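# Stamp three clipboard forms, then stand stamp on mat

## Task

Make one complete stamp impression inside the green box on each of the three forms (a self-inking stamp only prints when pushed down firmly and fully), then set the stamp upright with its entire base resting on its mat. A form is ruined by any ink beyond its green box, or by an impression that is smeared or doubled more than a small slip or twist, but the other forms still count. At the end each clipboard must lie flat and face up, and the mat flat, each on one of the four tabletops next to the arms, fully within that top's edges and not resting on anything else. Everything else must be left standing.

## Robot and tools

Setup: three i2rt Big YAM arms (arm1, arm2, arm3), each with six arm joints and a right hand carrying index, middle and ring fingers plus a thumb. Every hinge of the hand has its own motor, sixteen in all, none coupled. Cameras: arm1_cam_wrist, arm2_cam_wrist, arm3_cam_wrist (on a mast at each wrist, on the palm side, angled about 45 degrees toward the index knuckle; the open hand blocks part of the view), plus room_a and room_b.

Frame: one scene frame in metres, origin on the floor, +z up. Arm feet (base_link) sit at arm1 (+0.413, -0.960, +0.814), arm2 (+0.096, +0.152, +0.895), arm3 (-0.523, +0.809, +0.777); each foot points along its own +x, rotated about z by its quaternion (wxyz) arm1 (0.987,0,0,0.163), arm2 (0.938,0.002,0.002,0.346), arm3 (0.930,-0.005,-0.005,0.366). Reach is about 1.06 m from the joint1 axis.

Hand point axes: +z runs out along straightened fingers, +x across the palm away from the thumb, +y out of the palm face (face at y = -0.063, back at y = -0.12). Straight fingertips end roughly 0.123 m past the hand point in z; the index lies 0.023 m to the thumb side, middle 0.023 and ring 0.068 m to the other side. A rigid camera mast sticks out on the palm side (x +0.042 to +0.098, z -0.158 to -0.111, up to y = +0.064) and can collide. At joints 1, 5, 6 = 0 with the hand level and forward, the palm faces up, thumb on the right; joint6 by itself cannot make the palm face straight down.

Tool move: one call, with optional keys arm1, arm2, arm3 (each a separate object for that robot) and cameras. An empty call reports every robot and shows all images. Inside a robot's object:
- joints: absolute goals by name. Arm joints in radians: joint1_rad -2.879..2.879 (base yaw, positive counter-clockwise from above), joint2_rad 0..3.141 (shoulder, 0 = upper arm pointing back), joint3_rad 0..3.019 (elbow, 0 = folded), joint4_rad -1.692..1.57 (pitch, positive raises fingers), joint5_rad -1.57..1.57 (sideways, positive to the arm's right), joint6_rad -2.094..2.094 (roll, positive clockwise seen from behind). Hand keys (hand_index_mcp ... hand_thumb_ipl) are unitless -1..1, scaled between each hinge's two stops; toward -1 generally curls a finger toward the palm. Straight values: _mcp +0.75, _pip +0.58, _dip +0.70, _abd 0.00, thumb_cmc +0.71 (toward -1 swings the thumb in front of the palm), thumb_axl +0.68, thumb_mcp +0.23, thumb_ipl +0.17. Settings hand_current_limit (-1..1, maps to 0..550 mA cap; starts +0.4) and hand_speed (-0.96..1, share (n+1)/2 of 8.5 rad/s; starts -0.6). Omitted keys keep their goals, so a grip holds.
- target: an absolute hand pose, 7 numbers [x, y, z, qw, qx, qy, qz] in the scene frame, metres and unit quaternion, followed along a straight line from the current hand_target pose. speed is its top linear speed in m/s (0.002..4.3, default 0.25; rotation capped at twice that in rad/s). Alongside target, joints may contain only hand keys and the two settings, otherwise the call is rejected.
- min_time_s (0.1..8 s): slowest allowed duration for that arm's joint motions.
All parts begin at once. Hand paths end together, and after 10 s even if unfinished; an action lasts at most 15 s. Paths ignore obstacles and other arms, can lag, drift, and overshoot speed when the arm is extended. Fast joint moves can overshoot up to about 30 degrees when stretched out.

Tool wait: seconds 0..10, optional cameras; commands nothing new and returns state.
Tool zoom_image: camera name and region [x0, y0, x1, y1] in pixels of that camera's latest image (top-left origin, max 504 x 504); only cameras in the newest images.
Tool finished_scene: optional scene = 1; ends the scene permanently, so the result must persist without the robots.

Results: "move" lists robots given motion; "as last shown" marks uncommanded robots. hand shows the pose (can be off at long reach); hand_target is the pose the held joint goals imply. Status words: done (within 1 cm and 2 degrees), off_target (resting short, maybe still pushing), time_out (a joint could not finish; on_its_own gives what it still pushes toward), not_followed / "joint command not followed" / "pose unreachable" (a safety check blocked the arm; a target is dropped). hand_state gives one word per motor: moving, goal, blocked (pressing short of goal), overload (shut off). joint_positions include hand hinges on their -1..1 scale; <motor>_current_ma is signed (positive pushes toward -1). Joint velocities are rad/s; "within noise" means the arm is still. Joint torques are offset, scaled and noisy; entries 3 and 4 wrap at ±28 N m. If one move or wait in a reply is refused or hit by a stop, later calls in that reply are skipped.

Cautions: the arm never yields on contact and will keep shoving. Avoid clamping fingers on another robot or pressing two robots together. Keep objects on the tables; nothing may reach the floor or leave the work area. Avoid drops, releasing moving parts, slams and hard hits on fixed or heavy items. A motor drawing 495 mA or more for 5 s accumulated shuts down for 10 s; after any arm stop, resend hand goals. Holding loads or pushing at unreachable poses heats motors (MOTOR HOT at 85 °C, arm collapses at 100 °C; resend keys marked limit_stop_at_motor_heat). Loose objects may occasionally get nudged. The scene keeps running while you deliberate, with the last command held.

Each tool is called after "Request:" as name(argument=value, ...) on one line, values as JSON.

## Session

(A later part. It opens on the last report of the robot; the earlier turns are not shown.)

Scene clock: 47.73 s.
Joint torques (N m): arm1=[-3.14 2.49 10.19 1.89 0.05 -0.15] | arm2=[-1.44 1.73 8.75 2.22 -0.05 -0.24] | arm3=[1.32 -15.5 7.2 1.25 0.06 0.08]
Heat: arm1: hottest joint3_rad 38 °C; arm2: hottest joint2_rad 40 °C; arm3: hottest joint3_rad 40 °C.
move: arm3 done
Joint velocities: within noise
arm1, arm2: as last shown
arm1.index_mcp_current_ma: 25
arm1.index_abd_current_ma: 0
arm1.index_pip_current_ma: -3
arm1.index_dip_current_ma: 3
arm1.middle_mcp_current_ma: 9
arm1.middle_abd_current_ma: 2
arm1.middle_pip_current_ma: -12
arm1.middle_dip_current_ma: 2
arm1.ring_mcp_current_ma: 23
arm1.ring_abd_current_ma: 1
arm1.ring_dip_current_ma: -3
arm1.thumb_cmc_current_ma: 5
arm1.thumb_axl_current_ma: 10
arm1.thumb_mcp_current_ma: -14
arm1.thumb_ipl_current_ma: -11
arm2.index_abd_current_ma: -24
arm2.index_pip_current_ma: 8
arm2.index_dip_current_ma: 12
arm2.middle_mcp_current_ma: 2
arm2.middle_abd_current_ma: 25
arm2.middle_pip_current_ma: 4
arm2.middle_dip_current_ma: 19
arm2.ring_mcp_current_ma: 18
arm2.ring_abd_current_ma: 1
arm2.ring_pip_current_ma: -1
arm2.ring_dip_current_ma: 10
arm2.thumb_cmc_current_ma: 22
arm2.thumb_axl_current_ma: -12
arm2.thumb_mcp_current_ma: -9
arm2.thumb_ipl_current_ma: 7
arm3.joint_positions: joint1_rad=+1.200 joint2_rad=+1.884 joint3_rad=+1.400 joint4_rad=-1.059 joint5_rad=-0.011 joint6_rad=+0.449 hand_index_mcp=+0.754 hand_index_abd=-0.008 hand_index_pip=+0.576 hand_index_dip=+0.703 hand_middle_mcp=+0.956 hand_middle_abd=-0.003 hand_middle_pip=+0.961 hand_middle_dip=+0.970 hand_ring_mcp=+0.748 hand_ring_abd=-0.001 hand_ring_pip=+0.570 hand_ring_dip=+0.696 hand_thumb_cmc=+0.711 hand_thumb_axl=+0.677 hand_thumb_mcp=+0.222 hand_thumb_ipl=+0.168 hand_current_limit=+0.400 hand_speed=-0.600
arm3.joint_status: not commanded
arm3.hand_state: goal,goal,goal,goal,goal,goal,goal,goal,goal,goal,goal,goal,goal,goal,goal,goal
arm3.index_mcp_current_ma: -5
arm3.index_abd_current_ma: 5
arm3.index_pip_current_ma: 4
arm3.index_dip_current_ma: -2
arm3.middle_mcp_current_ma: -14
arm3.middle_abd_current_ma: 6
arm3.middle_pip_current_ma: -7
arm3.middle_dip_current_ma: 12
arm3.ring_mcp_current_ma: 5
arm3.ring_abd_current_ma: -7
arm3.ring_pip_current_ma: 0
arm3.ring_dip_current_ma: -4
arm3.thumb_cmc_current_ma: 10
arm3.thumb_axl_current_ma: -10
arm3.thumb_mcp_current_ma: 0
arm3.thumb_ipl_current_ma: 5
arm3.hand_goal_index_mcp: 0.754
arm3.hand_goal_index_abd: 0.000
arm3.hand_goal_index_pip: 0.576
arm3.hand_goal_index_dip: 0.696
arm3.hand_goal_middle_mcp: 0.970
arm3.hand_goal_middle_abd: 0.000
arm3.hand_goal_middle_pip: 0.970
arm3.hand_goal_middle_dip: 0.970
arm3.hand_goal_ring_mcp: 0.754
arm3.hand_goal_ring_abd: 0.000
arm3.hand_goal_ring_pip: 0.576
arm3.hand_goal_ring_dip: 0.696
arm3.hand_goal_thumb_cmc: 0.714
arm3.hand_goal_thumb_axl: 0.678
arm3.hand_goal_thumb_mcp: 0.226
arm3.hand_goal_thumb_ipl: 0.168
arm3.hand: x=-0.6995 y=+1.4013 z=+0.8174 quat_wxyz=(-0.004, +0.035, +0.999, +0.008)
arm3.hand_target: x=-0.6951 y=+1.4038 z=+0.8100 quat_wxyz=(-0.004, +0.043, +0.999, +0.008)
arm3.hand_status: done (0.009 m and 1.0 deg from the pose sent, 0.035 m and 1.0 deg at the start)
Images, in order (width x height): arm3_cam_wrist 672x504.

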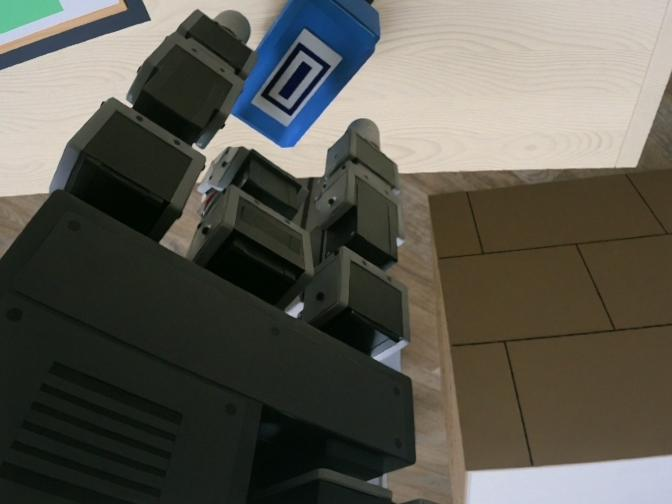

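Request:
move(arm3={"target": [-0.6955, 1.404, 0.793, -0.004, 0.0436, 0.9990, 0.008], "speed": 0.04}, cameras=["arm3_cam_wrist"])

Request:
zoom_image(camera="arm3_cam_wrist", region=[210, 0, 470, 195])

Scene clock: 49.27 s.
Joint torques (N m): arm1=[-3.08 2.49 10.18 1.88 0.06 -0.16] | arm2=[-1.44 1.73 8.75 2.22 -0.05 -0.24] | arm3=[1.49 -15.85 7.12 1.33 0.06 0.09]
Heat: arm1: hottest joint3_rad 38 °C; arm2: hottest joint2_rad 40 °C; arm3: hottest joint3_rad 40 °C.
move: arm3 done
Joint velocities: within noise
arm1, arm2: as last shown
arm1.index_mcp_current_ma: 26
arm1.index_pip_current_ma: 0
arm1.index_dip_current_ma: 5
arm1.middle_mcp_current_ma: 5
arm1.middle_abd_current_ma: 3
arm1.middle_pip_current_ma: -7
arm1.middle_dip_current_ma: -1
arm1.ring_mcp_current_ma: 17
arm1.ring_abd_current_ma: -1
arm1.ring_dip_current_ma: 0
arm1.thumb_cmc_current_ma: 3
arm1.thumb_axl_current_ma: 7
arm1.thumb_mcp_current_ma: -12
arm1.thumb_ipl_current_ma: -12
arm2.index_mcp_current_ma: -6
arm2.index_abd_current_ma: -8
arm2.index_pip_current_ma: 0
arm2.index_dip_current_ma: -5
arm2.middle_mcp_current_ma: -12
arm2.middle_abd_current_ma: -5
arm2.middle_pip_current_ma: -22
arm2.middle_dip_current_ma: -4
arm2.ring_mcp_current_ma: 27
arm2.ring_abd_current_ma: 3
arm2.ring_pip_current_ma: 18
arm2.thumb_cmc_current_ma: 12
arm2.thumb_axl_current_ma: -17
arm2.thumb_mcp_current_ma: 23
arm2.thumb_ipl_current_ma: 8
arm3.joint_positions: joint1_rad=+1.200 joint2_rad=+1.907 joint3_rad=+1.383 joint4_rad=-1.021 joint5_rad=-0.011 joint6_rad=+0.449 hand_index_mcp=+0.754 hand_index_abd=-0.008 hand_index_pip=+0.576 hand_index_dip=+0.703 hand_middle_mcp=+0.956 hand_middle_abd=-0.003 hand_middle_pip=+0.961 hand_middle_dip=+0.970 hand_ring_mcp=+0.748 hand_ring_abd=-0.001 hand_ring_pip=+0.570 hand_ring_dip=+0.696 hand_thumb_cmc=+0.711 hand_thumb_axl=+0.677 hand_thumb_mcp=+0.222 hand_thumb_ipl=+0.168 hand_current_limit=+0.400 hand_speed=-0.600
arm3.joint_status: not commanded
arm3.hand_state: goal,goal,goal,goal,goal,goal,goal,goal,goal,goal,goal,goal,goal,goal,goal,goal
arm3.index_mcp_current_ma: -3
arm3.index_abd_current_ma: 8
arm3.index_pip_current_ma: -3
arm3.index_dip_current_ma: 1
arm3.middle_mcp_current_ma: -12
arm3.middle_abd_current_ma: 7
arm3.middle_pip_current_ma: -2
arm3.middle_dip_current_ma: 10
arm3.ring_mcp_current_ma: 3
arm3.ring_abd_current_ma: -7
arm3.ring_pip_current_ma: 5
arm3.ring_dip_current_ma: -5
arm3.thumb_cmc_current_ma: 8
arm3.thumb_axl_current_ma: -10
arm3.thumb_mcp_current_ma: -4
arm3.thumb_ipl_current_ma: 10
arm3.hand_goal_index_mcp: 0.754
arm3.hand_goal_index_abd: 0.000
arm3.hand_goal_index_pip: 0.576
arm3.hand_goal_index_dip: 0.696
arm3.hand_goal_middle_mcp: 0.970
arm3.hand_goal_middle_abd: 0.000
arm3.hand_goal_middle_pip: 0.970
arm3.hand_goal_middle_dip: 0.970
arm3.hand_goal_ring_mcp: 0.754
arm3.hand_goal_ring_abd: 0.000
arm3.hand_goal_ring_pip: 0.576
arm3.hand_goal_ring_dip: 0.696
arm3.hand_goal_thumb_cmc: 0.714
arm3.hand_goal_thumb_axl: 0.678
arm3.hand_goal_thumb_mcp: 0.226
arm3.hand_goal_thumb_ipl: 0.168
arm3.hand: x=-0.6994 y=+1.4014 z=+0.7995 quat_wxyz=(-0.003, +0.035, +0.999, +0.008)
arm3.hand_target: x=-0.6955 y=+1.4038 z=+0.7930 quat_wxyz=(-0.004, +0.043, +0.999, +0.008)
arm3.hand_status: done (0.008 m and 1.0 deg from the pose sent, 0.025 m and 1.0 deg at the start)
Images, in order (width x height): arm3_cam_wrist 672x504.

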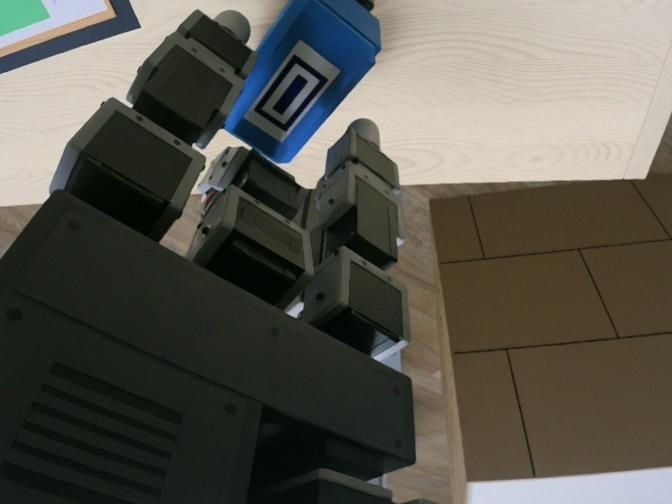

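Scaled by 1.938.

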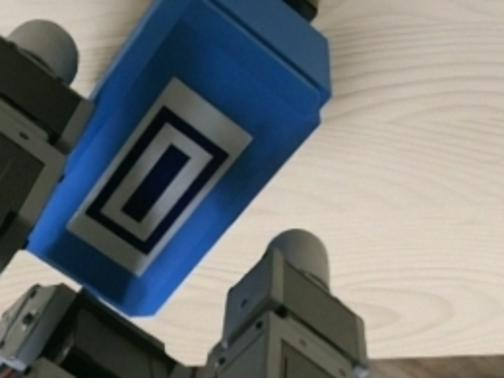

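Request:
move(arm3={"joints": {"hand_index_abd": -0.25, "hand_ring_abd": 0.25}}, cameras=["arm3_cam_wrist"])

Request:
zoom_image(camera="arm3_cam_wrist", region=[210, 0, 470, 195])

Scene clock: 50.20 s.
Joint torques (N m): arm1=[-3.08 2.61 10.17 1.88 0.05 -0.15] | arm2=[-1.38 1.73 8.73 2.22 -0.04 -0.24] | arm3=[1.44 -15.74 7.12 1.28 0.12 0.09]
Heat: arm1: hottest joint3_rad 38 °C; arm2: hottest joint2_rad 40 °C; arm3: hottest joint3_rad 40 °C.
move: arm3 off_target
Joint velocities: within noise
arm1, arm2: as last shown
arm1.index_mcp_current_ma: 21
arm1.index_abd_current_ma: -3
arm1.index_pip_current_ma: -4
arm1.index_dip_current_ma: 4
arm1.middle_mcp_current_ma: 3
arm1.middle_abd_current_ma: 4
arm1.middle_pip_current_ma: -6
arm1.middle_dip_current_ma: 0
arm1.ring_mcp_current_ma: 24
arm1.ring_abd_current_ma: 1
arm1.ring_pip_current_ma: -4
arm1.ring_dip_current_ma: -2
arm1.thumb_cmc_current_ma: 4
arm1.thumb_axl_current_ma: 8
arm1.thumb_mcp_current_ma: -14
arm1.thumb_ipl_current_ma: -11
arm2.index_mcp_current_ma: 2
arm2.index_abd_current_ma: -6
arm2.index_pip_current_ma: -18
arm2.index_dip_current_ma: 8
arm2.middle_mcp_current_ma: 2
arm2.middle_abd_current_ma: 17
arm2.middle_pip_current_ma: -4
arm2.middle_dip_current_ma: 16
arm2.ring_mcp_current_ma: 28
arm2.ring_abd_current_ma: -5
arm2.ring_pip_current_ma: -6
arm2.ring_dip_current_ma: 9
arm2.thumb_cmc_current_ma: 3
arm2.thumb_axl_current_ma: -12
arm2.thumb_mcp_current_ma: -4
arm2.thumb_ipl_current_ma: -9
arm3.joint_positions: joint1_rad=+1.200 joint2_rad=+1.907 joint3_rad=+1.383 joint4_rad=-1.019 joint5_rad=-0.013 joint6_rad=+0.449 hand_index_mcp=+0.754 hand_index_abd=-0.146 hand_index_pip=+0.578 hand_index_dip=+0.703 hand_middle_mcp=+0.956 hand_middle_abd=-0.004 hand_middle_pip=+0.961 hand_middle_dip=+0.970 hand_ring_mcp=+0.748 hand_ring_abd=+0.113 hand_ring_pip=+0.570 hand_ring_dip=+0.690 hand_thumb_cmc=+0.712 hand_thumb_axl=+0.677 hand_thumb_mcp=+0.222 hand_thumb_ipl=+0.168 hand_current_limit=+0.400 hand_speed=-0.600
arm3.joint_status: hand_index_abd off_target (ended at -0.146, target -0.250); hand_ring_abd off_target (ended at +0.113, target +0.250)
arm3.hand_state: goal,blocked,goal,goal,goal,goal,goal,goal,goal,blocked,goal,goal,goal,goal,goal,goal
arm3.index_mcp_current_ma: 0
arm3.index_abd_current_ma: 43
arm3.index_pip_current_ma: 2
arm3.index_dip_current_ma: -4
arm3.middle_mcp_current_ma: -13
arm3.middle_abd_current_ma: 6
arm3.middle_pip_current_ma: -2
arm3.middle_dip_current_ma: 10
arm3.ring_mcp_current_ma: 6
arm3.ring_abd_current_ma: -72
arm3.ring_pip_current_ma: 3
arm3.ring_dip_current_ma: -6
arm3.thumb_cmc_current_ma: 5
arm3.thumb_axl_current_ma: -6
arm3.thumb_mcp_current_ma: -2
arm3.thumb_ipl_current_ma: 7
arm3.hand_goal_index_mcp: 0.754
arm3.hand_goal_index_abd: -0.250
arm3.hand_goal_index_pip: 0.576
arm3.hand_goal_index_dip: 0.696
arm3.hand_goal_middle_mcp: 0.970
arm3.hand_goal_middle_abd: 0.000
arm3.hand_goal_middle_pip: 0.970
arm3.hand_goal_middle_dip: 0.970
arm3.hand_goal_ring_mcp: 0.754
arm3.hand_goal_ring_abd: 0.250
arm3.hand_goal_ring_pip: 0.576
arm3.hand_goal_ring_dip: 0.696
arm3.hand_goal_thumb_cmc: 0.714
arm3.hand_goal_thumb_axl: 0.678
arm3.hand_goal_thumb_mcp: 0.226
arm3.hand_goal_thumb_ipl: 0.168
arm3.hand: x=-0.6998 y=+1.4017 z=+0.7995 quat_wxyz=(-0.004, +0.035, +0.999, +0.008)
arm3.hand_target: x=-0.6956 y=+1.4038 z=+0.7930 quat_wxyz=(-0.004, +0.043, +0.999, +0.008)
arm3.hand_status: not commanded
Images, in order (width x height): arm3_cam_wrist 672x504.

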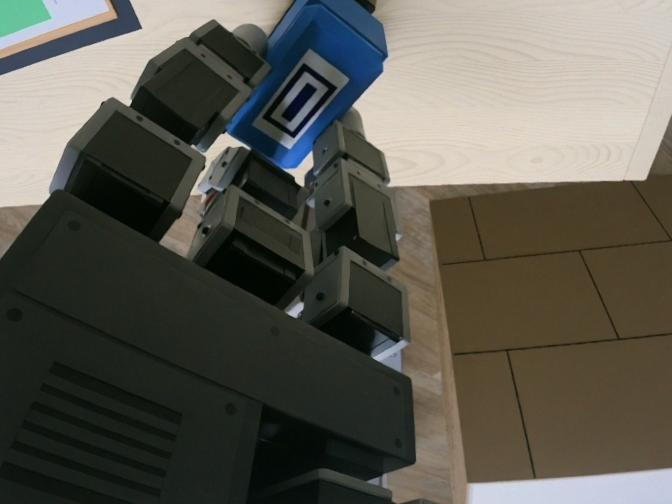

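Scaled by 1.938.

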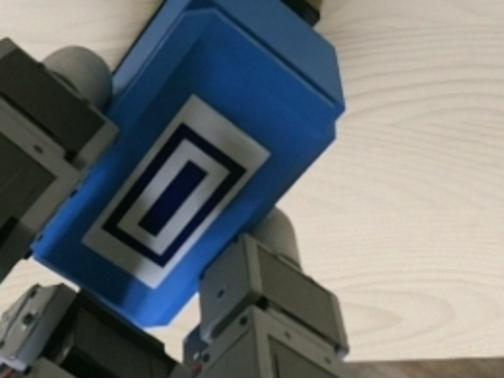

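Request:
move(arm3={"joints": {"hand_index_abd": -0.45, "hand_ring_abd": 0.45}}, cameras=["arm3_cam_wrist","room_a"])

Scene clock: 51.43 s.
Joint torques (N m): arm1=[-3.19 2.67 10.18 1.84 0.05 -0.15] | arm2=[-1.44 1.79 8.76 2.22 -0.05 -0.24] | arm3=[1.49 -15.91 7.1 1.29 0.13 0.09]
Heat: arm1: hottest joint3_rad 38 °C; arm2: hottest joint2_rad 40 °C; arm3: hottest joint3_rad 40 °C.
move: arm3 off_target
Joint velocities: within noise
arm1, arm2: as last shown
arm1.index_mcp_current_ma: 25
arm1.index_abd_current_ma: -1
arm1.index_pip_current_ma: -3
arm1.middle_mcp_current_ma: 8
arm1.middle_abd_current_ma: 3
arm1.middle_pip_current_ma: -4
arm1.middle_dip_current_ma: 1
arm1.ring_mcp_current_ma: 23
arm1.ring_abd_current_ma: -5
arm1.ring_pip_current_ma: 0
arm1.ring_dip_current_ma: 0
arm1.thumb_cmc_current_ma: 2
arm1.thumb_axl_current_ma: 5
arm1.thumb_mcp_current_ma: -7
arm1.thumb_ipl_current_ma: -8
arm2.index_mcp_current_ma: 7
arm2.index_abd_current_ma: -1
arm2.index_pip_current_ma: 4
arm2.index_dip_current_ma: -5
arm2.middle_mcp_current_ma: -6
arm2.middle_abd_current_ma: 1
arm2.middle_dip_current_ma: 5
arm2.ring_mcp_current_ma: 34
arm2.ring_abd_current_ma: 1
arm2.ring_pip_current_ma: -12
arm2.ring_dip_current_ma: 10
arm2.thumb_cmc_current_ma: 27
arm2.thumb_axl_current_ma: -5
arm2.thumb_mcp_current_ma: 13
arm2.thumb_ipl_current_ma: -14
arm3.joint_positions: joint1_rad=+1.200 joint2_rad=+1.907 joint3_rad=+1.383 joint4_rad=-1.019 joint5_rad=-0.013 joint6_rad=+0.449 hand_index_mcp=+0.754 hand_index_abd=-0.151 hand_index_pip=+0.578 hand_index_dip=+0.703 hand_middle_mcp=+0.956 hand_middle_abd=-0.004 hand_middle_pip=+0.961 hand_middle_dip=+0.970 hand_ring_mcp=+0.748 hand_ring_abd=+0.111 hand_ring_pip=+0.570 hand_ring_dip=+0.690 hand_thumb_cmc=+0.712 hand_thumb_axl=+0.677 hand_thumb_mcp=+0.222 hand_thumb_ipl=+0.168 hand_current_limit=+0.400 hand_speed=-0.600
arm3.joint_status: hand_index_abd off_target (ended at -0.151, target -0.450); hand_ring_abd off_target (ended at +0.111, target +0.450)
arm3.hand_state: goal,blocked,goal,goal,goal,goal,goal,goal,goal,blocked,goal,goal,goal,goal,goal,goal
arm3.index_mcp_current_ma: -1
arm3.index_abd_current_ma: 227
arm3.index_pip_current_ma: 4
arm3.index_dip_current_ma: -5
arm3.middle_mcp_current_ma: -17
arm3.middle_abd_current_ma: 10
arm3.middle_pip_current_ma: -2
arm3.middle_dip_current_ma: 12
arm3.ring_mcp_current_ma: 3
arm3.ring_abd_current_ma: -277
arm3.ring_pip_current_ma: 2
arm3.ring_dip_current_ma: -7
arm3.thumb_cmc_current_ma: 10
arm3.thumb_axl_current_ma: -13
arm3.thumb_mcp_current_ma: -2
arm3.thumb_ipl_current_ma: 9
arm3.hand_goal_index_mcp: 0.754
arm3.hand_goal_index_abd: -0.450
arm3.hand_goal_index_pip: 0.576
arm3.hand_goal_index_dip: 0.696
arm3.hand_goal_middle_mcp: 0.970
arm3.hand_goal_middle_abd: 0.000
arm3.hand_goal_middle_pip: 0.970
arm3.hand_goal_middle_dip: 0.970
arm3.hand_goal_ring_mcp: 0.754
arm3.hand_goal_ring_abd: 0.450
arm3.hand_goal_ring_pip: 0.576
arm3.hand_goal_ring_dip: 0.696
arm3.hand_goal_thumb_cmc: 0.714
arm3.hand_goal_thumb_axl: 0.678
arm3.hand_goal_thumb_mcp: 0.226
arm3.hand_goal_thumb_ipl: 0.168
arm3.hand: x=-0.6998 y=+1.4017 z=+0.7995 quat_wxyz=(-0.004, +0.035, +0.999, +0.008)
arm3.hand_target: x=-0.6956 y=+1.4038 z=+0.7930 quat_wxyz=(-0.004, +0.043, +0.999, +0.008)
arm3.hand_status: not commanded
Images, in order (width x height): arm3_cam_wrist 672x504, room_a 672x504.

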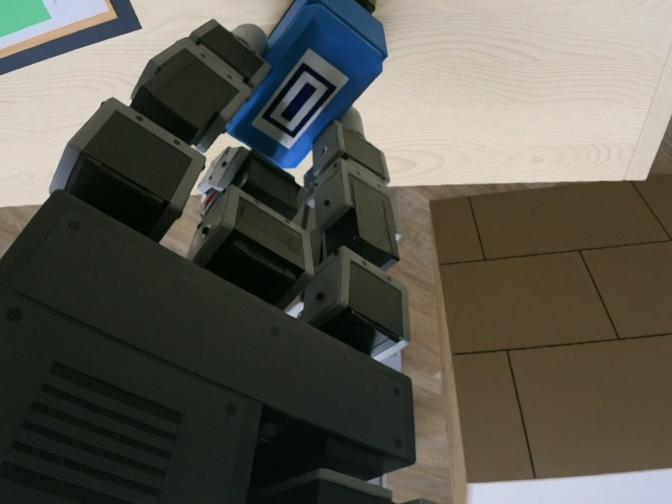

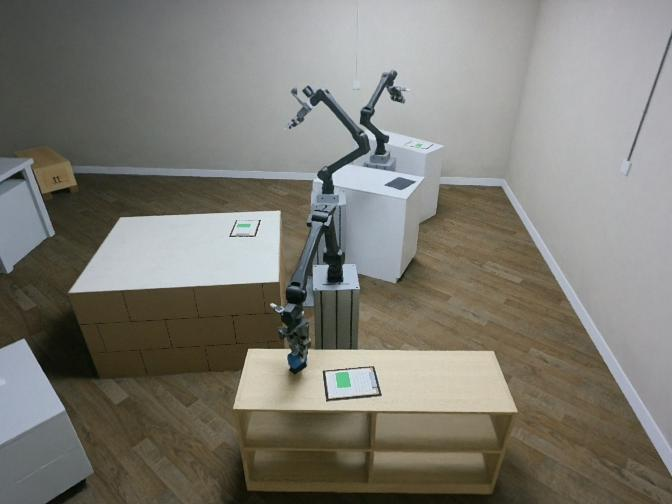

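Request:
move(arm3={"target": [-0.6955, 1.404, 0.823, -0.004, 0.0436, 0.999, 0.008], "speed": 0.04}, cameras=["arm3_cam_wrist"])

Request:
zoom_image(camera="arm3_cam_wrist", region=[180, 0, 440, 200])

Scene clock: 52.97 s.
Joint torques (N m): arm1=[-3.08 2.49 10.19 1.88 0.06 -0.15] | arm2=[-1.38 1.73 8.75 2.22 -0.04 -0.24] | arm3=[1.38 -18.9 9.21 0.31 0.14 0.09]
Heat: arm1: hottest joint3_rad 38 °C; arm2: hottest joint2_rad 40 °C; arm3: hottest joint3_rad 40 °C.
move: arm3 off_target
Joint velocities: within noise
arm1: as last shown
arm1.index_mcp_current_ma: 24
arm1.index_abd_current_ma: -2
arm1.index_pip_current_ma: 0
arm1.index_dip_current_ma: -1
arm1.middle_mcp_current_ma: 7
arm1.middle_abd_current_ma: 0
arm1.middle_pip_current_ma: -6
arm1.ring_mcp_current_ma: 24
arm1.ring_abd_current_ma: 1
arm1.ring_pip_current_ma: 3
arm1.ring_dip_current_ma: 3
arm1.thumb_cmc_current_ma: 8
arm1.thumb_axl_current_ma: 9
arm1.thumb_mcp_current_ma: -13
arm1.thumb_ipl_current_ma: -12
arm2.joint_positions: joint1_rad=-0.434 joint2_rad=+0.640 joint3_rad=+1.396 joint4_rad=-1.540 joint5_rad=+0.002 joint6_rad=+0.011 hand_index_mcp=+0.772 hand_index_abd=+0.000 hand_index_pip=+0.577 hand_index_dip=+0.696 hand_middle_mcp=+0.771 hand_middle_abd=+0.000 hand_middle_pip=+0.577 hand_middle_dip=+0.696 hand_ring_mcp=+0.772 hand_ring_abd=+0.000 hand_ring_pip=+0.577 hand_ring_dip=+0.696 hand_thumb_cmc=+0.733 hand_thumb_axl=+0.677 hand_thumb_mcp=+0.223 hand_thumb_ipl=+0.168 hand_current_limit=+0.400 hand_speed=-0.600
arm2.joint_status: not commanded
arm2.hand_state: goal,goal,goal,goal,goal,goal,goal,goal,goal,goal,goal,goal,goal,goal,goal,goal
arm2.index_mcp_current_ma: 0
arm2.index_abd_current_ma: -21
arm2.index_pip_current_ma: -1
arm2.index_dip_current_ma: 2
arm2.middle_mcp_current_ma: -2
arm2.middle_abd_current_ma: -12
arm2.middle_pip_current_ma: -3
arm2.middle_dip_current_ma: 0
arm2.ring_mcp_current_ma: 20
arm2.ring_abd_current_ma: -18
arm2.ring_pip_current_ma: 26
arm2.ring_dip_current_ma: 10
arm2.thumb_cmc_current_ma: 19
arm2.thumb_axl_current_ma: 1
arm2.thumb_mcp_current_ma: 7
arm2.thumb_ipl_current_ma: -7
arm2.hand_goal_index_mcp: 0.754
arm2.hand_goal_index_abd: 0.000
arm2.hand_goal_index_pip: 0.576
arm2.hand_goal_index_dip: 0.696
arm2.hand_goal_middle_mcp: 0.754
arm2.hand_goal_middle_abd: 0.000
arm2.hand_goal_middle_pip: 0.576
arm2.hand_goal_middle_dip: 0.696
arm2.hand_goal_ring_mcp: 0.754
arm2.hand_goal_ring_abd: 0.000
arm2.hand_goal_ring_pip: 0.576
arm2.hand_goal_ring_dip: 0.696
arm2.hand_goal_thumb_cmc: 0.714
arm2.hand_goal_thumb_axl: 0.678
arm2.hand_goal_thumb_mcp: 0.226
arm2.hand_goal_thumb_ipl: 0.168
arm2.hand: x=+0.3672 y=+0.2000 z=+1.4523 quat_wxyz=(+0.228, +0.564, +0.733, +0.305)
arm2.hand_target: x=+0.3665 y=+0.2012 z=+1.4530 quat_wxyz=(+0.228, +0.560, +0.736, +0.304)
arm2.hand_status: not commanded
arm3.joint_positions: joint1_rad=+1.200 joint2_rad=+1.905 joint3_rad=+1.383 joint4_rad=-1.063 joint5_rad=-0.013 joint6_rad=+0.449 hand_index_mcp=+0.764 hand_index_abd=-0.150 hand_index_pip=+0.586 hand_index_dip=+0.703 hand_middle_mcp=+0.956 hand_middle_abd=-0.003 hand_middle_pip=+0.961 hand_middle_dip=+0.970 hand_ring_mcp=+0.735 hand_ring_abd=+0.115 hand_ring_pip=+0.567 hand_ring_dip=+0.691 hand_thumb_cmc=+0.711 hand_thumb_axl=+0.677 hand_thumb_mcp=+0.222 hand_thumb_ipl=+0.168 hand_current_limit=+0.400 hand_speed=-0.600
arm3.joint_status: not commanded
arm3.hand_state: goal,blocked,goal,goal,goal,goal,goal,goal,goal,blocked,goal,goal,goal,goal,goal,goal
arm3.index_mcp_current_ma: 1
arm3.index_abd_current_ma: 231
arm3.index_pip_current_ma: -1
arm3.index_dip_current_ma: -2
arm3.middle_mcp_current_ma: -14
arm3.middle_abd_current_ma: 3
arm3.middle_pip_current_ma: -5
arm3.middle_dip_current_ma: 8
arm3.ring_mcp_current_ma: 1
arm3.ring_abd_current_ma: -275
arm3.ring_pip_current_ma: 0
arm3.ring_dip_current_ma: -10
arm3.thumb_cmc_current_ma: 8
arm3.thumb_axl_current_ma: -12
arm3.thumb_mcp_current_ma: -5
arm3.thumb_ipl_current_ma: 5
arm3.hand_goal_index_mcp: 0.754
arm3.hand_goal_index_abd: -0.450
arm3.hand_goal_index_pip: 0.576
arm3.hand_goal_index_dip: 0.696
arm3.hand_goal_middle_mcp: 0.970
arm3.hand_goal_middle_abd: 0.000
arm3.hand_goal_middle_pip: 0.970
arm3.hand_goal_middle_dip: 0.970
arm3.hand_goal_ring_mcp: 0.754
arm3.hand_goal_ring_abd: 0.450
arm3.hand_goal_ring_pip: 0.576
arm3.hand_goal_ring_dip: 0.696
arm3.hand_goal_thumb_cmc: 0.714
arm3.hand_goal_thumb_axl: 0.678
arm3.hand_goal_thumb_mcp: 0.226
arm3.hand_goal_thumb_ipl: 0.168
arm3.hand: x=-0.6959 y=+1.3918 z=+0.7979 quat_wxyz=(+0.004, +0.035, +0.999, -0.011)
arm3.hand_target: x=-0.6954 y=+1.4034 z=+0.8228 quat_wxyz=(-0.004, +0.043, +0.999, +0.008)
arm3.hand_status: off_target (0.028 m and 2.5 deg from the pose sent, 0.024 m and 1.0 deg at the start)
Images, in order (width x height): arm3_cam_wrist 672x504.

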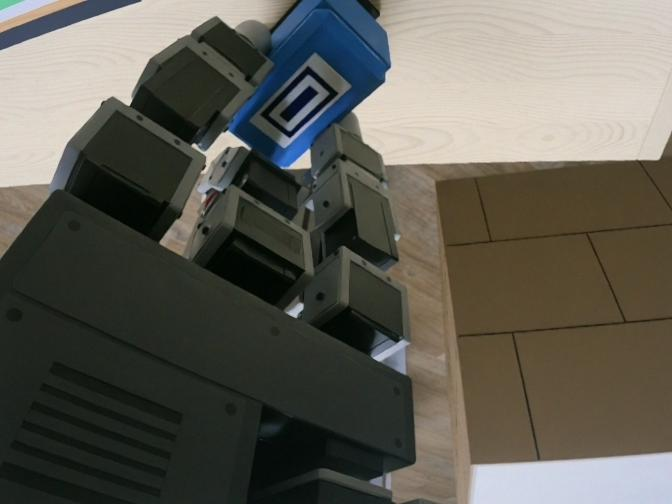

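Scaled by 1.938.

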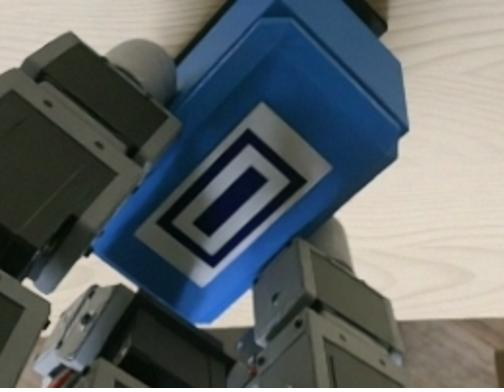

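Request:
move(arm3={"target": [-0.6955, 1.404, 0.86, -0.004, 0.0436, 0.999, 0.008], "speed": 0.08}, cameras=["arm3_cam_wrist"])

Scene clock: 54.37 s.
Joint torques (N m): arm1=[-3.19 2.61 10.15 1.89 0.05 -0.15] | arm2=[-1.38 1.73 8.75 2.21 -0.04 -0.24] | arm3=[1.32 -17.9 10.71 0.31 0.12 0.09]
Heat: arm1: hottest joint3_rad 38 °C; arm2: hottest joint2_rad 40 °C; arm3: hottest joint3_rad 40 °C.
move: arm3 off_target
Joint velocities: within noise
arm1, arm2: as last shown
arm1.index_mcp_current_ma: 25
arm1.index_abd_current_ma: 1
arm1.index_pip_current_ma: -5
arm1.index_dip_current_ma: 2
arm1.middle_mcp_current_ma: 6
arm1.middle_abd_current_ma: -2
arm1.middle_pip_current_ma: -7
arm1.ring_mcp_current_ma: 16
arm1.ring_abd_current_ma: -2
arm1.ring_pip_current_ma: -5
arm1.ring_dip_current_ma: -3
arm1.thumb_cmc_current_ma: 2
arm1.thumb_axl_current_ma: 5
arm1.thumb_mcp_current_ma: -14
arm1.thumb_ipl_current_ma: -9
arm2.index_mcp_current_ma: 10
arm2.index_abd_current_ma: -12
arm2.index_pip_current_ma: -15
arm2.index_dip_current_ma: 5
arm2.middle_mcp_current_ma: 3
arm2.middle_abd_current_ma: -9
arm2.middle_pip_current_ma: -7
arm2.middle_dip_current_ma: 8
arm2.ring_mcp_current_ma: 9
arm2.ring_abd_current_ma: -12
arm2.ring_pip_current_ma: -5
arm2.ring_dip_current_ma: -8
arm2.thumb_cmc_current_ma: 13
arm2.thumb_axl_current_ma: -2
arm2.thumb_mcp_current_ma: -16
arm2.thumb_ipl_current_ma: -12
arm3.joint_positions: joint1_rad=+1.200 joint2_rad=+1.855 joint3_rad=+1.412 joint4_rad=-1.149 joint5_rad=-0.013 joint6_rad=+0.449 hand_index_mcp=+0.764 hand_index_abd=-0.150 hand_index_pip=+0.586 hand_index_dip=+0.703 hand_middle_mcp=+0.956 hand_middle_abd=-0.003 hand_middle_pip=+0.961 hand_middle_dip=+0.970 hand_ring_mcp=+0.735 hand_ring_abd=+0.115 hand_ring_pip=+0.567 hand_ring_dip=+0.690 hand_thumb_cmc=+0.711 hand_thumb_axl=+0.677 hand_thumb_mcp=+0.222 hand_thumb_ipl=+0.168 hand_current_limit=+0.400 hand_speed=-0.600
arm3.joint_status: not commanded
arm3.hand_state: goal,blocked,goal,goal,goal,goal,goal,goal,goal,blocked,goal,goal,goal,goal,goal,goal
arm3.index_mcp_current_ma: -2
arm3.index_abd_current_ma: 231
arm3.index_pip_current_ma: 2
arm3.index_dip_current_ma: 2
arm3.middle_mcp_current_ma: -13
arm3.middle_abd_current_ma: 6
arm3.middle_pip_current_ma: -6
arm3.middle_dip_current_ma: 10
arm3.ring_mcp_current_ma: -2
arm3.ring_abd_current_ma: -274
arm3.ring_pip_current_ma: 2
arm3.ring_dip_current_ma: -8
arm3.thumb_cmc_current_ma: 10
arm3.thumb_axl_current_ma: -11
arm3.thumb_mcp_current_ma: -6
arm3.thumb_ipl_current_ma: 6
arm3.hand_goal_index_mcp: 0.754
arm3.hand_goal_index_abd: -0.450
arm3.hand_goal_index_pip: 0.576
arm3.hand_goal_index_dip: 0.696
arm3.hand_goal_middle_mcp: 0.970
arm3.hand_goal_middle_abd: 0.000
arm3.hand_goal_middle_pip: 0.970
arm3.hand_goal_middle_dip: 0.970
arm3.hand_goal_ring_mcp: 0.754
arm3.hand_goal_ring_abd: 0.450
arm3.hand_goal_ring_pip: 0.576
arm3.hand_goal_ring_dip: 0.696
arm3.hand_goal_thumb_cmc: 0.714
arm3.hand_goal_thumb_axl: 0.678
arm3.hand_goal_thumb_mcp: 0.226
arm3.hand_goal_thumb_ipl: 0.168
arm3.hand: x=-0.6945 y=+1.3873 z=+0.8329 quat_wxyz=(+0.005, +0.035, +0.999, -0.014)
arm3.hand_target: x=-0.6952 y=+1.4030 z=+0.8603 quat_wxyz=(-0.004, +0.043, +0.999, +0.008)
arm3.hand_status: off_target (0.032 m and 2.9 deg from the pose sent, 0.063 m and 2.5 deg at the start)
Images, in order (width x height): arm3_cam_wrist 672x504.

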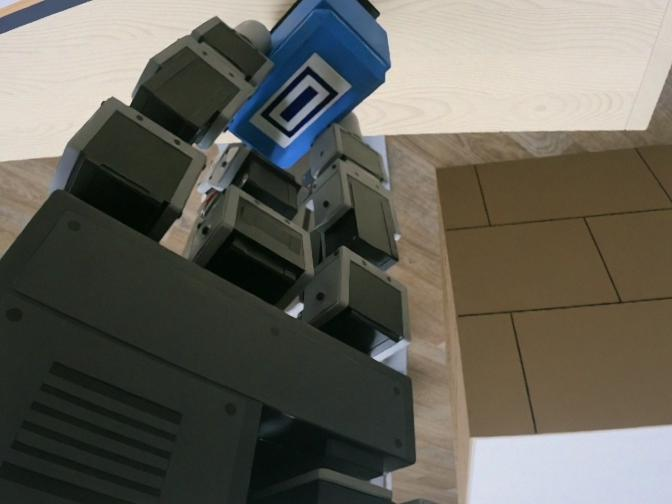

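Request:
move(arm3={"target": [-0.91, 1.27, 0.96, -0.007, -0.4067, 0.9135, 0.0223], "speed": 0.15}, cameras=["arm3_cam_wrist", "room_a"])

Scene clock: 58.77 s.
Joint torques (N m): arm1=[-3.25 2.55 10.18 1.91 0.05 -0.15] | arm2=[-1.38 1.73 8.75 2.22 -0.04 -0.24] | arm3=[2.9 -16.15 11.82 0.36 0.16 -0.07]
Heat: arm1: hottest joint3_rad 38 °C; arm2: hottest joint2_rad 40 °C; arm3: hottest joint3_rad 40 °C.
move: arm3 off_target
Joint velocities: within noise
arm1.joint_positions: joint1_rad=-1.886 joint2_rad=+0.614 joint3_rad=+1.385 joint4_rad=-1.551 joint5_rad=+0.003 joint6_rad=+0.010 hand_index_mcp=+0.776 hand_index_abd=+0.001 hand_index_pip=+0.577 hand_index_dip=+0.696 hand_middle_mcp=+0.765 hand_middle_abd=+0.002 hand_middle_pip=+0.577 hand_middle_dip=+0.696 hand_ring_mcp=+0.765 hand_ring_abd=+0.001 hand_ring_pip=+0.577 hand_ring_dip=+0.696 hand_thumb_cmc=+0.726 hand_thumb_axl=+0.677 hand_thumb_mcp=+0.224 hand_thumb_ipl=+0.168 hand_current_limit=+0.400 hand_speed=-0.600
arm1.joint_status: not commanded
arm1.hand_state: blocked,goal,goal,goal,goal,goal,goal,goal,goal,goal,goal,goal,goal,goal,goal,goal
arm1.index_mcp_current_ma: 27
arm1.index_abd_current_ma: 0
arm1.index_pip_current_ma: -6
arm1.index_dip_current_ma: 3
arm1.middle_mcp_current_ma: 1
arm1.middle_abd_current_ma: 3
arm1.middle_pip_current_ma: -6
arm1.middle_dip_current_ma: -2
arm1.ring_mcp_current_ma: 18
arm1.ring_abd_current_ma: 1
arm1.ring_pip_current_ma: -2
arm1.ring_dip_current_ma: 6
arm1.thumb_cmc_current_ma: 5
arm1.thumb_axl_current_ma: 7
arm1.thumb_mcp_current_ma: -10
arm1.thumb_ipl_current_ma: -6
arm1.hand_goal_index_mcp: 0.754
arm1.hand_goal_index_abd: 0.000
arm1.hand_goal_index_pip: 0.576
arm1.hand_goal_index_dip: 0.696
arm1.hand_goal_middle_mcp: 0.754
arm1.hand_goal_middle_abd: 0.000
arm1.hand_goal_middle_pip: 0.576
arm1.hand_goal_middle_dip: 0.696
arm1.hand_goal_ring_mcp: 0.754
arm1.hand_goal_ring_abd: 0.000
arm1.hand_goal_ring_pip: 0.576
arm1.hand_goal_ring_dip: 0.696
arm1.hand_goal_thumb_cmc: 0.714
arm1.hand_goal_thumb_axl: 0.678
arm1.hand_goal_thumb_mcp: 0.226
arm1.hand_goal_thumb_ipl: 0.168
arm1.hand: x=+0.3920 y=-1.2216 z=+1.3708 quat_wxyz=(+0.385, +0.923, +0.001, +0.003)
arm1.hand_target: x=+0.3897 y=-1.2172 z=+1.3826 quat_wxyz=(+0.394, +0.919, +0.000, +0.000)
arm1.hand_status: not commanded
arm2: as last shown
arm2.index_mcp_current_ma: 7
arm2.index_abd_current_ma: -6
arm2.index_pip_current_ma: -10
arm2.index_dip_current_ma: 6
arm2.middle_mcp_current_ma: -7
arm2.middle_abd_current_ma: 8
arm2.middle_pip_current_ma: 5
arm2.middle_dip_current_ma: 18
arm2.ring_mcp_current_ma: 20
arm2.ring_abd_current_ma: -5
arm2.ring_pip_current_ma: 7
arm2.ring_dip_current_ma: 27
arm2.thumb_cmc_current_ma: 7
arm2.thumb_axl_current_ma: -19
arm2.thumb_mcp_current_ma: 19
arm2.thumb_ipl_current_ma: -5
arm3.joint_positions: joint1_rad=+1.525 joint2_rad=+1.671 joint3_rad=+1.419 joint4_rad=-1.317 joint5_rad=-0.009 joint6_rad=-0.111 hand_index_mcp=+0.764 hand_index_abd=-0.150 hand_index_pip=+0.586 hand_index_dip=+0.703 hand_middle_mcp=+0.956 hand_middle_abd=-0.003 hand_middle_pip=+0.961 hand_middle_dip=+0.970 hand_ring_mcp=+0.735 hand_ring_abd=+0.115 hand_ring_pip=+0.567 hand_ring_dip=+0.692 hand_thumb_cmc=+0.711 hand_thumb_axl=+0.677 hand_thumb_mcp=+0.222 hand_thumb_ipl=+0.168 hand_current_limit=+0.400 hand_speed=-0.600
arm3.joint_status: not commanded
arm3.hand_state: goal,blocked,goal,goal,goal,goal,goal,goal,goal,blocked,goal,goal,goal,goal,goal,goal
arm3.index_mcp_current_ma: 1
arm3.index_abd_current_ma: 227
arm3.index_pip_current_ma: 3
arm3.index_dip_current_ma: -3
arm3.middle_mcp_current_ma: -10
arm3.middle_abd_current_ma: 4
arm3.middle_pip_current_ma: -9
arm3.middle_dip_current_ma: 13
arm3.ring_mcp_current_ma: -1
arm3.ring_abd_current_ma: -276
arm3.ring_pip_current_ma: 1
arm3.ring_dip_current_ma: -6
arm3.thumb_cmc_current_ma: 5
arm3.thumb_axl_current_ma: -6
arm3.thumb_mcp_current_ma: -1
arm3.thumb_ipl_current_ma: 7
arm3.hand_goal_index_mcp: 0.754
arm3.hand_goal_index_abd: -0.450
arm3.hand_goal_index_pip: 0.576
arm3.hand_goal_index_dip: 0.696
arm3.hand_goal_middle_mcp: 0.970
arm3.hand_goal_middle_abd: 0.000
arm3.hand_goal_middle_pip: 0.970
arm3.hand_goal_middle_dip: 0.970
arm3.hand_goal_ring_mcp: 0.754
arm3.hand_goal_ring_abd: 0.450
arm3.hand_goal_ring_pip: 0.576
arm3.hand_goal_ring_dip: 0.696
arm3.hand_goal_thumb_cmc: 0.714
arm3.hand_goal_thumb_axl: 0.678
arm3.hand_goal_thumb_mcp: 0.226
arm3.hand_goal_thumb_ipl: 0.168
arm3.hand: x=-0.8951 y=+1.2631 z=+0.9268 quat_wxyz=(+0.001, -0.397, +0.918, -0.006)
arm3.hand_target: x=-0.9091 y=+1.2689 z=+0.9601 quat_wxyz=(-0.007, -0.407, +0.913, +0.023)
arm3.hand_status: off_target (0.037 m and 3.5 deg from the pose sent, 0.276 m and 52.3 deg at the start)
Images, in order (width x height): arm3_cam_wrist 672x504, room_a 672x504.

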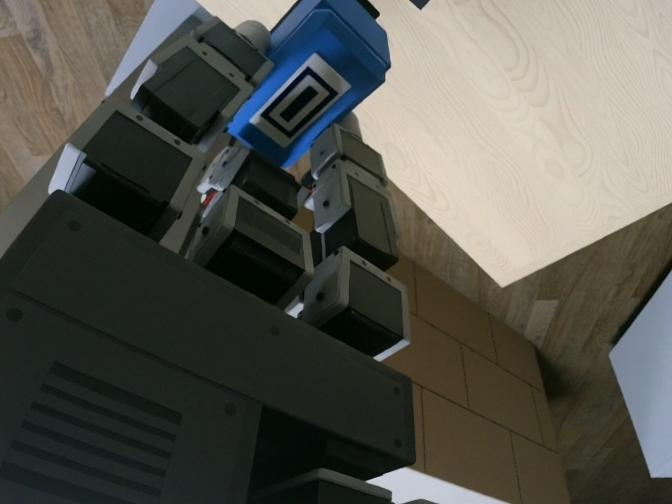

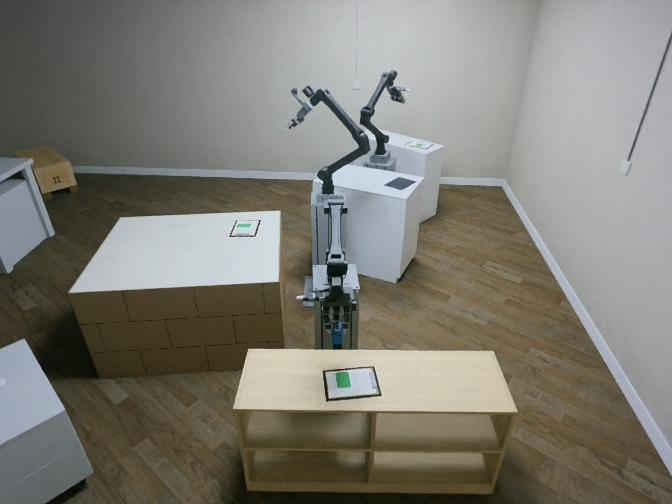

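Request:
move(arm3={"target": [-0.758, 1.1525, 1.197, -0.333, 0.264, 0.867, 0.261], "speed": 0.2}, cameras=["arm3_cam_wrist"])

Scene clock: 64.60 s.
Joint torques (N m): arm1=[-3.25 2.61 10.18 1.88 0.06 -0.15] | arm2=[-1.38 1.73 8.75 2.21 -0.04 -0.24] | arm3=[3.14 -6.77 13.07 3.26 0.43 0.08]
Heat: arm1: hottest joint3_rad 38 °C; arm2: hottest joint2_rad 40 °C; arm3: hottest joint3_rad 40 °C.
move: arm3 off_target
Joint velocities: within noise
arm1, arm2: as last shown
arm1.index_mcp_current_ma: 22
arm1.index_abd_current_ma: -1
arm1.index_pip_current_ma: -5
arm1.index_dip_current_ma: 6
arm1.middle_abd_current_ma: 2
arm1.middle_pip_current_ma: -7
arm1.middle_dip_current_ma: -4
arm1.ring_mcp_current_ma: 20
arm1.ring_abd_current_ma: -1
arm1.ring_pip_current_ma: 2
arm1.ring_dip_current_ma: 4
arm1.thumb_cmc_current_ma: 7
arm1.thumb_axl_current_ma: 4
arm1.thumb_mcp_current_ma: -9
arm1.thumb_ipl_current_ma: -9
arm2.index_abd_current_ma: -9
arm2.index_pip_current_ma: -15
arm2.index_dip_current_ma: -1
arm2.middle_mcp_current_ma: 17
arm2.middle_abd_current_ma: 16
arm2.middle_pip_current_ma: -25
arm2.middle_dip_current_ma: 4
arm2.ring_mcp_current_ma: 32
arm2.ring_abd_current_ma: -16
arm2.ring_pip_current_ma: -7
arm2.ring_dip_current_ma: 6
arm2.thumb_cmc_current_ma: 4
arm2.thumb_axl_current_ma: -5
arm2.thumb_mcp_current_ma: 6
arm2.thumb_ipl_current_ma: -12
arm3.joint_positions: joint1_rad=+1.701 joint2_rad=+0.957 joint3_rad=+1.158 joint4_rad=-0.997 joint5_rad=+0.207 joint6_rad=+1.380 hand_index_mcp=+0.771 hand_index_abd=-0.149 hand_index_pip=+0.586 hand_index_dip=+0.703 hand_middle_mcp=+0.958 hand_middle_abd=+0.001 hand_middle_pip=+0.961 hand_middle_dip=+0.970 hand_ring_mcp=+0.759 hand_ring_abd=+0.114 hand_ring_pip=+0.583 hand_ring_dip=+0.702 hand_thumb_cmc=+0.720 hand_thumb_axl=+0.677 hand_thumb_mcp=+0.222 hand_thumb_ipl=+0.168 hand_current_limit=+0.400 hand_speed=-0.600
arm3.joint_status: not commanded
arm3.hand_state: goal,blocked,goal,goal,goal,goal,goal,goal,goal,blocked,goal,goal,goal,goal,goal,goal
arm3.index_mcp_current_ma: 6
arm3.index_abd_current_ma: 230
arm3.index_pip_current_ma: 0
arm3.index_dip_current_ma: -7
arm3.middle_mcp_current_ma: -12
arm3.middle_abd_current_ma: 11
arm3.middle_pip_current_ma: -3
arm3.middle_dip_current_ma: 6
arm3.ring_mcp_current_ma: 4
arm3.ring_abd_current_ma: -275
arm3.ring_pip_current_ma: 6
arm3.ring_dip_current_ma: 0
arm3.thumb_cmc_current_ma: 12
arm3.thumb_axl_current_ma: -8
arm3.thumb_mcp_current_ma: 0
arm3.thumb_ipl_current_ma: 9
arm3.hand_goal_index_mcp: 0.754
arm3.hand_goal_index_abd: -0.450
arm3.hand_goal_index_pip: 0.576
arm3.hand_goal_index_dip: 0.696
arm3.hand_goal_middle_mcp: 0.970
arm3.hand_goal_middle_abd: 0.000
arm3.hand_goal_middle_pip: 0.970
arm3.hand_goal_middle_dip: 0.970
arm3.hand_goal_ring_mcp: 0.754
arm3.hand_goal_ring_abd: 0.450
arm3.hand_goal_ring_pip: 0.576
arm3.hand_goal_ring_dip: 0.696
arm3.hand_goal_thumb_cmc: 0.714
arm3.hand_goal_thumb_axl: 0.678
arm3.hand_goal_thumb_mcp: 0.226
arm3.hand_goal_thumb_ipl: 0.168
arm3.hand: x=-0.7495 y=+1.1520 z=+1.1616 quat_wxyz=(-0.292, +0.265, +0.885, +0.246)
arm3.hand_target: x=-0.7566 y=+1.1513 z=+1.1966 quat_wxyz=(-0.333, +0.264, +0.867, +0.260)
arm3.hand_status: off_target (0.036 m and 5.4 deg from the pose sent, 0.323 m and 92.8 deg at the start)
Images, in order (width x height): arm3_cam_wrist 672x504.

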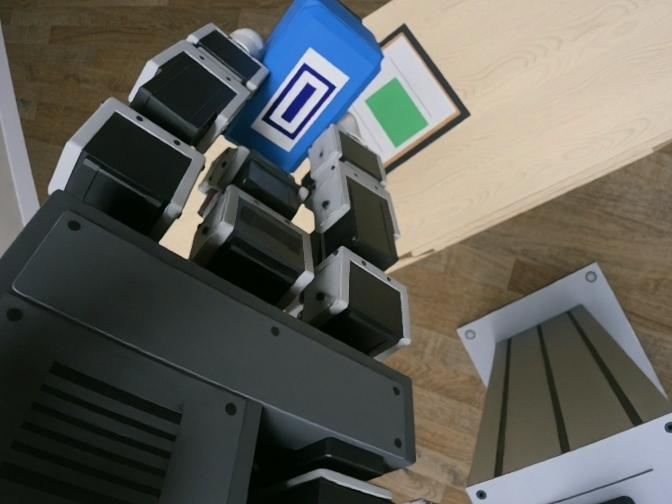

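Request:
zoom_image(camera="arm3_cam_wrist", region=[340, 20, 480, 180])

Scaled by 3.150.

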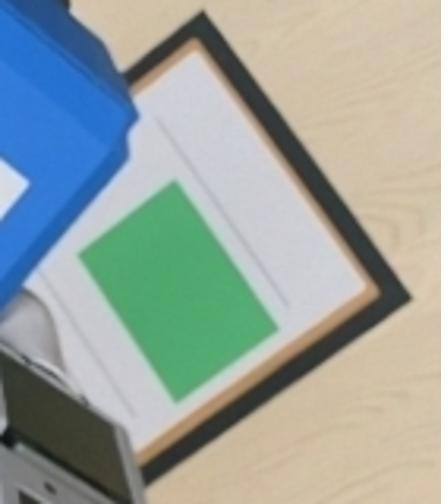

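Request:
move(arm3={"target": [-1.003, 1.31, 0.93, -0.0091, -0.454, 0.891, 0.0297], "speed": 0.2}, cameras=["arm3_cam_wrist", "room_a"])

Request:
zoom_image(camera="room_a", region=[230, 260, 450, 430])

Scene clock: 71.53 s.
Joint torques (N m): arm1=[-3.25 2.55 10.18 1.88 0.05 -0.16] | arm2=[-1.44 1.73 8.75 2.21 -0.05 -0.24] | arm3=[1.14 -17.73 12.03 0.5 0.19 -0.09]
Heat: arm1: hottest joint3_rad 39 °C; arm2: hottest joint2_rad 40 °C; arm3: hottest joint3_rad 41 °C.
move: arm3 off_target
Joint velocities: within noise
arm1, arm2: as last shown
arm1.index_mcp_current_ma: 26
arm1.index_abd_current_ma: -3
arm1.index_pip_current_ma: -1
arm1.index_dip_current_ma: 4
arm1.middle_mcp_current_ma: 0
arm1.middle_abd_current_ma: 5
arm1.middle_dip_current_ma: -3
arm1.ring_mcp_current_ma: 21
arm1.ring_abd_current_ma: 0
arm1.ring_pip_current_ma: -4
arm1.ring_dip_current_ma: 7
arm1.thumb_cmc_current_ma: 4
arm1.thumb_axl_current_ma: 6
arm1.thumb_mcp_current_ma: -11
arm1.thumb_ipl_current_ma: -5
arm2.index_mcp_current_ma: -2
arm2.index_abd_current_ma: 1
arm2.index_pip_current_ma: 2
arm2.index_dip_current_ma: -2
arm2.middle_mcp_current_ma: -1
arm2.middle_abd_current_ma: 9
arm2.middle_pip_current_ma: -14
arm2.middle_dip_current_ma: 9
arm2.ring_mcp_current_ma: 27
arm2.ring_abd_current_ma: -9
arm2.ring_pip_current_ma: 3
arm2.ring_dip_current_ma: 8
arm2.thumb_cmc_current_ma: 20
arm2.thumb_axl_current_ma: 0
arm2.thumb_mcp_current_ma: -11
arm2.thumb_ipl_current_ma: -5
arm3.joint_positions: joint1_rad=+1.606 joint2_rad=+1.894 joint3_rad=+1.676 joint4_rad=-1.314 joint5_rad=-0.008 joint6_rad=-0.157 hand_index_mcp=+0.761 hand_index_abd=-0.150 hand_index_pip=+0.585 hand_index_dip=+0.703 hand_middle_mcp=+0.958 hand_middle_abd=+0.000 hand_middle_pip=+0.961 hand_middle_dip=+0.970 hand_ring_mcp=+0.748 hand_ring_abd=+0.114 hand_ring_pip=+0.569 hand_ring_dip=+0.693 hand_thumb_cmc=+0.720 hand_thumb_axl=+0.677 hand_thumb_mcp=+0.222 hand_thumb_ipl=+0.168 hand_current_limit=+0.400 hand_speed=-0.600
arm3.joint_status: not commanded
arm3.hand_state: goal,blocked,goal,goal,goal,goal,goal,goal,goal,blocked,goal,goal,goal,goal,goal,goal
arm3.index_mcp_current_ma: 0
arm3.index_abd_current_ma: 232
arm3.index_pip_current_ma: 6
arm3.index_dip_current_ma: -5
arm3.middle_mcp_current_ma: -12
arm3.middle_abd_current_ma: 7
arm3.middle_pip_current_ma: -4
arm3.middle_dip_current_ma: 15
arm3.ring_mcp_current_ma: 8
arm3.ring_abd_current_ma: -279
arm3.ring_pip_current_ma: 5
arm3.ring_dip_current_ma: -4
arm3.thumb_cmc_current_ma: 10
arm3.thumb_axl_current_ma: -10
arm3.thumb_mcp_current_ma: -4
arm3.thumb_ipl_current_ma: 9
arm3.hand_goal_index_mcp: 0.754
arm3.hand_goal_index_abd: -0.450
arm3.hand_goal_index_pip: 0.576
arm3.hand_goal_index_dip: 0.696
arm3.hand_goal_middle_mcp: 0.970
arm3.hand_goal_middle_abd: 0.000
arm3.hand_goal_middle_pip: 0.970
arm3.hand_goal_middle_dip: 0.970
arm3.hand_goal_ring_mcp: 0.754
arm3.hand_goal_ring_abd: 0.450
arm3.hand_goal_ring_pip: 0.576
arm3.hand_goal_ring_dip: 0.696
arm3.hand_goal_thumb_cmc: 0.714
arm3.hand_goal_thumb_axl: 0.678
arm3.hand_goal_thumb_mcp: 0.226
arm3.hand_goal_thumb_ipl: 0.168
arm3.hand: x=-0.9977 y=+1.2944 z=+0.9092 quat_wxyz=(-0.005, -0.454, +0.891, +0.012)
arm3.hand_target: x=-1.0023 y=+1.3092 z=+0.9301 quat_wxyz=(-0.009, -0.454, +0.891, +0.030)
arm3.hand_status: off_target (0.026 m and 2.1 deg from the pose sent, 0.378 m and 94.6 deg at the start)
Images, in order (width x height): arm3_cam_wrist 672x504, room_a 672x504.

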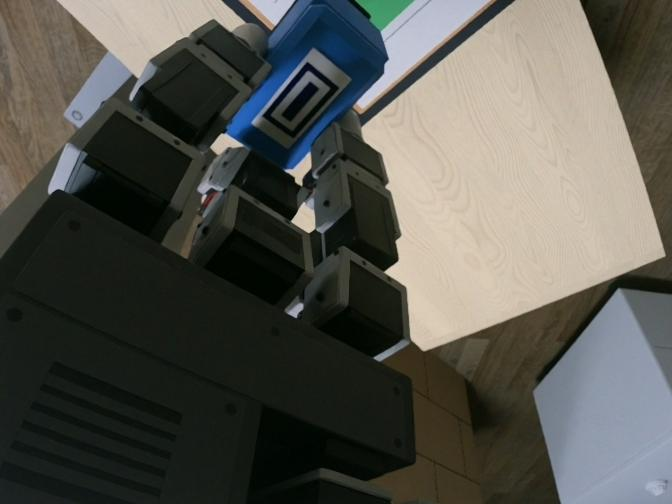

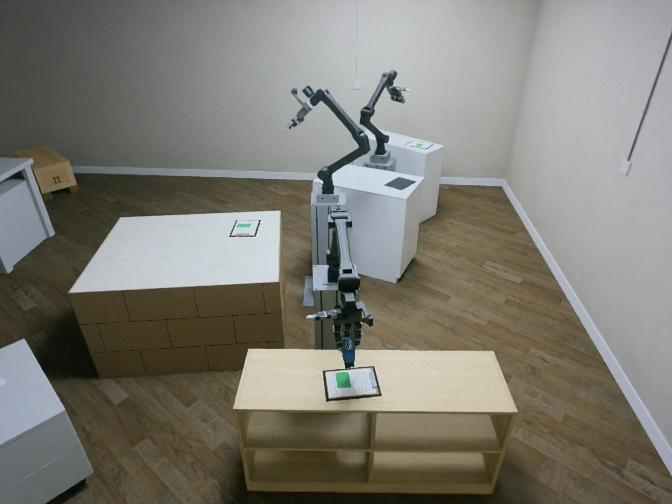

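Scaled by 2.291.

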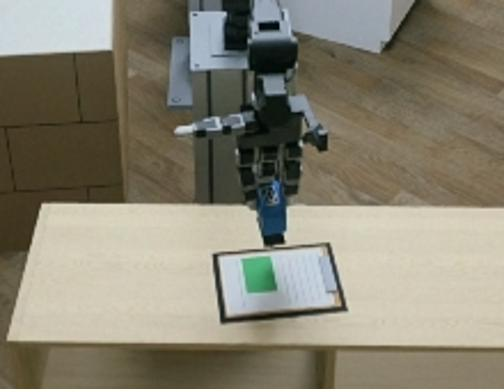

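Request:
zoom_image(camera="arm3_cam_wrist", region=[220, 0, 520, 130])

Scaled by 1.680.

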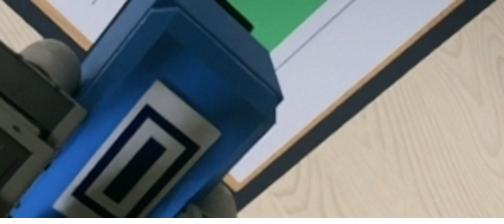

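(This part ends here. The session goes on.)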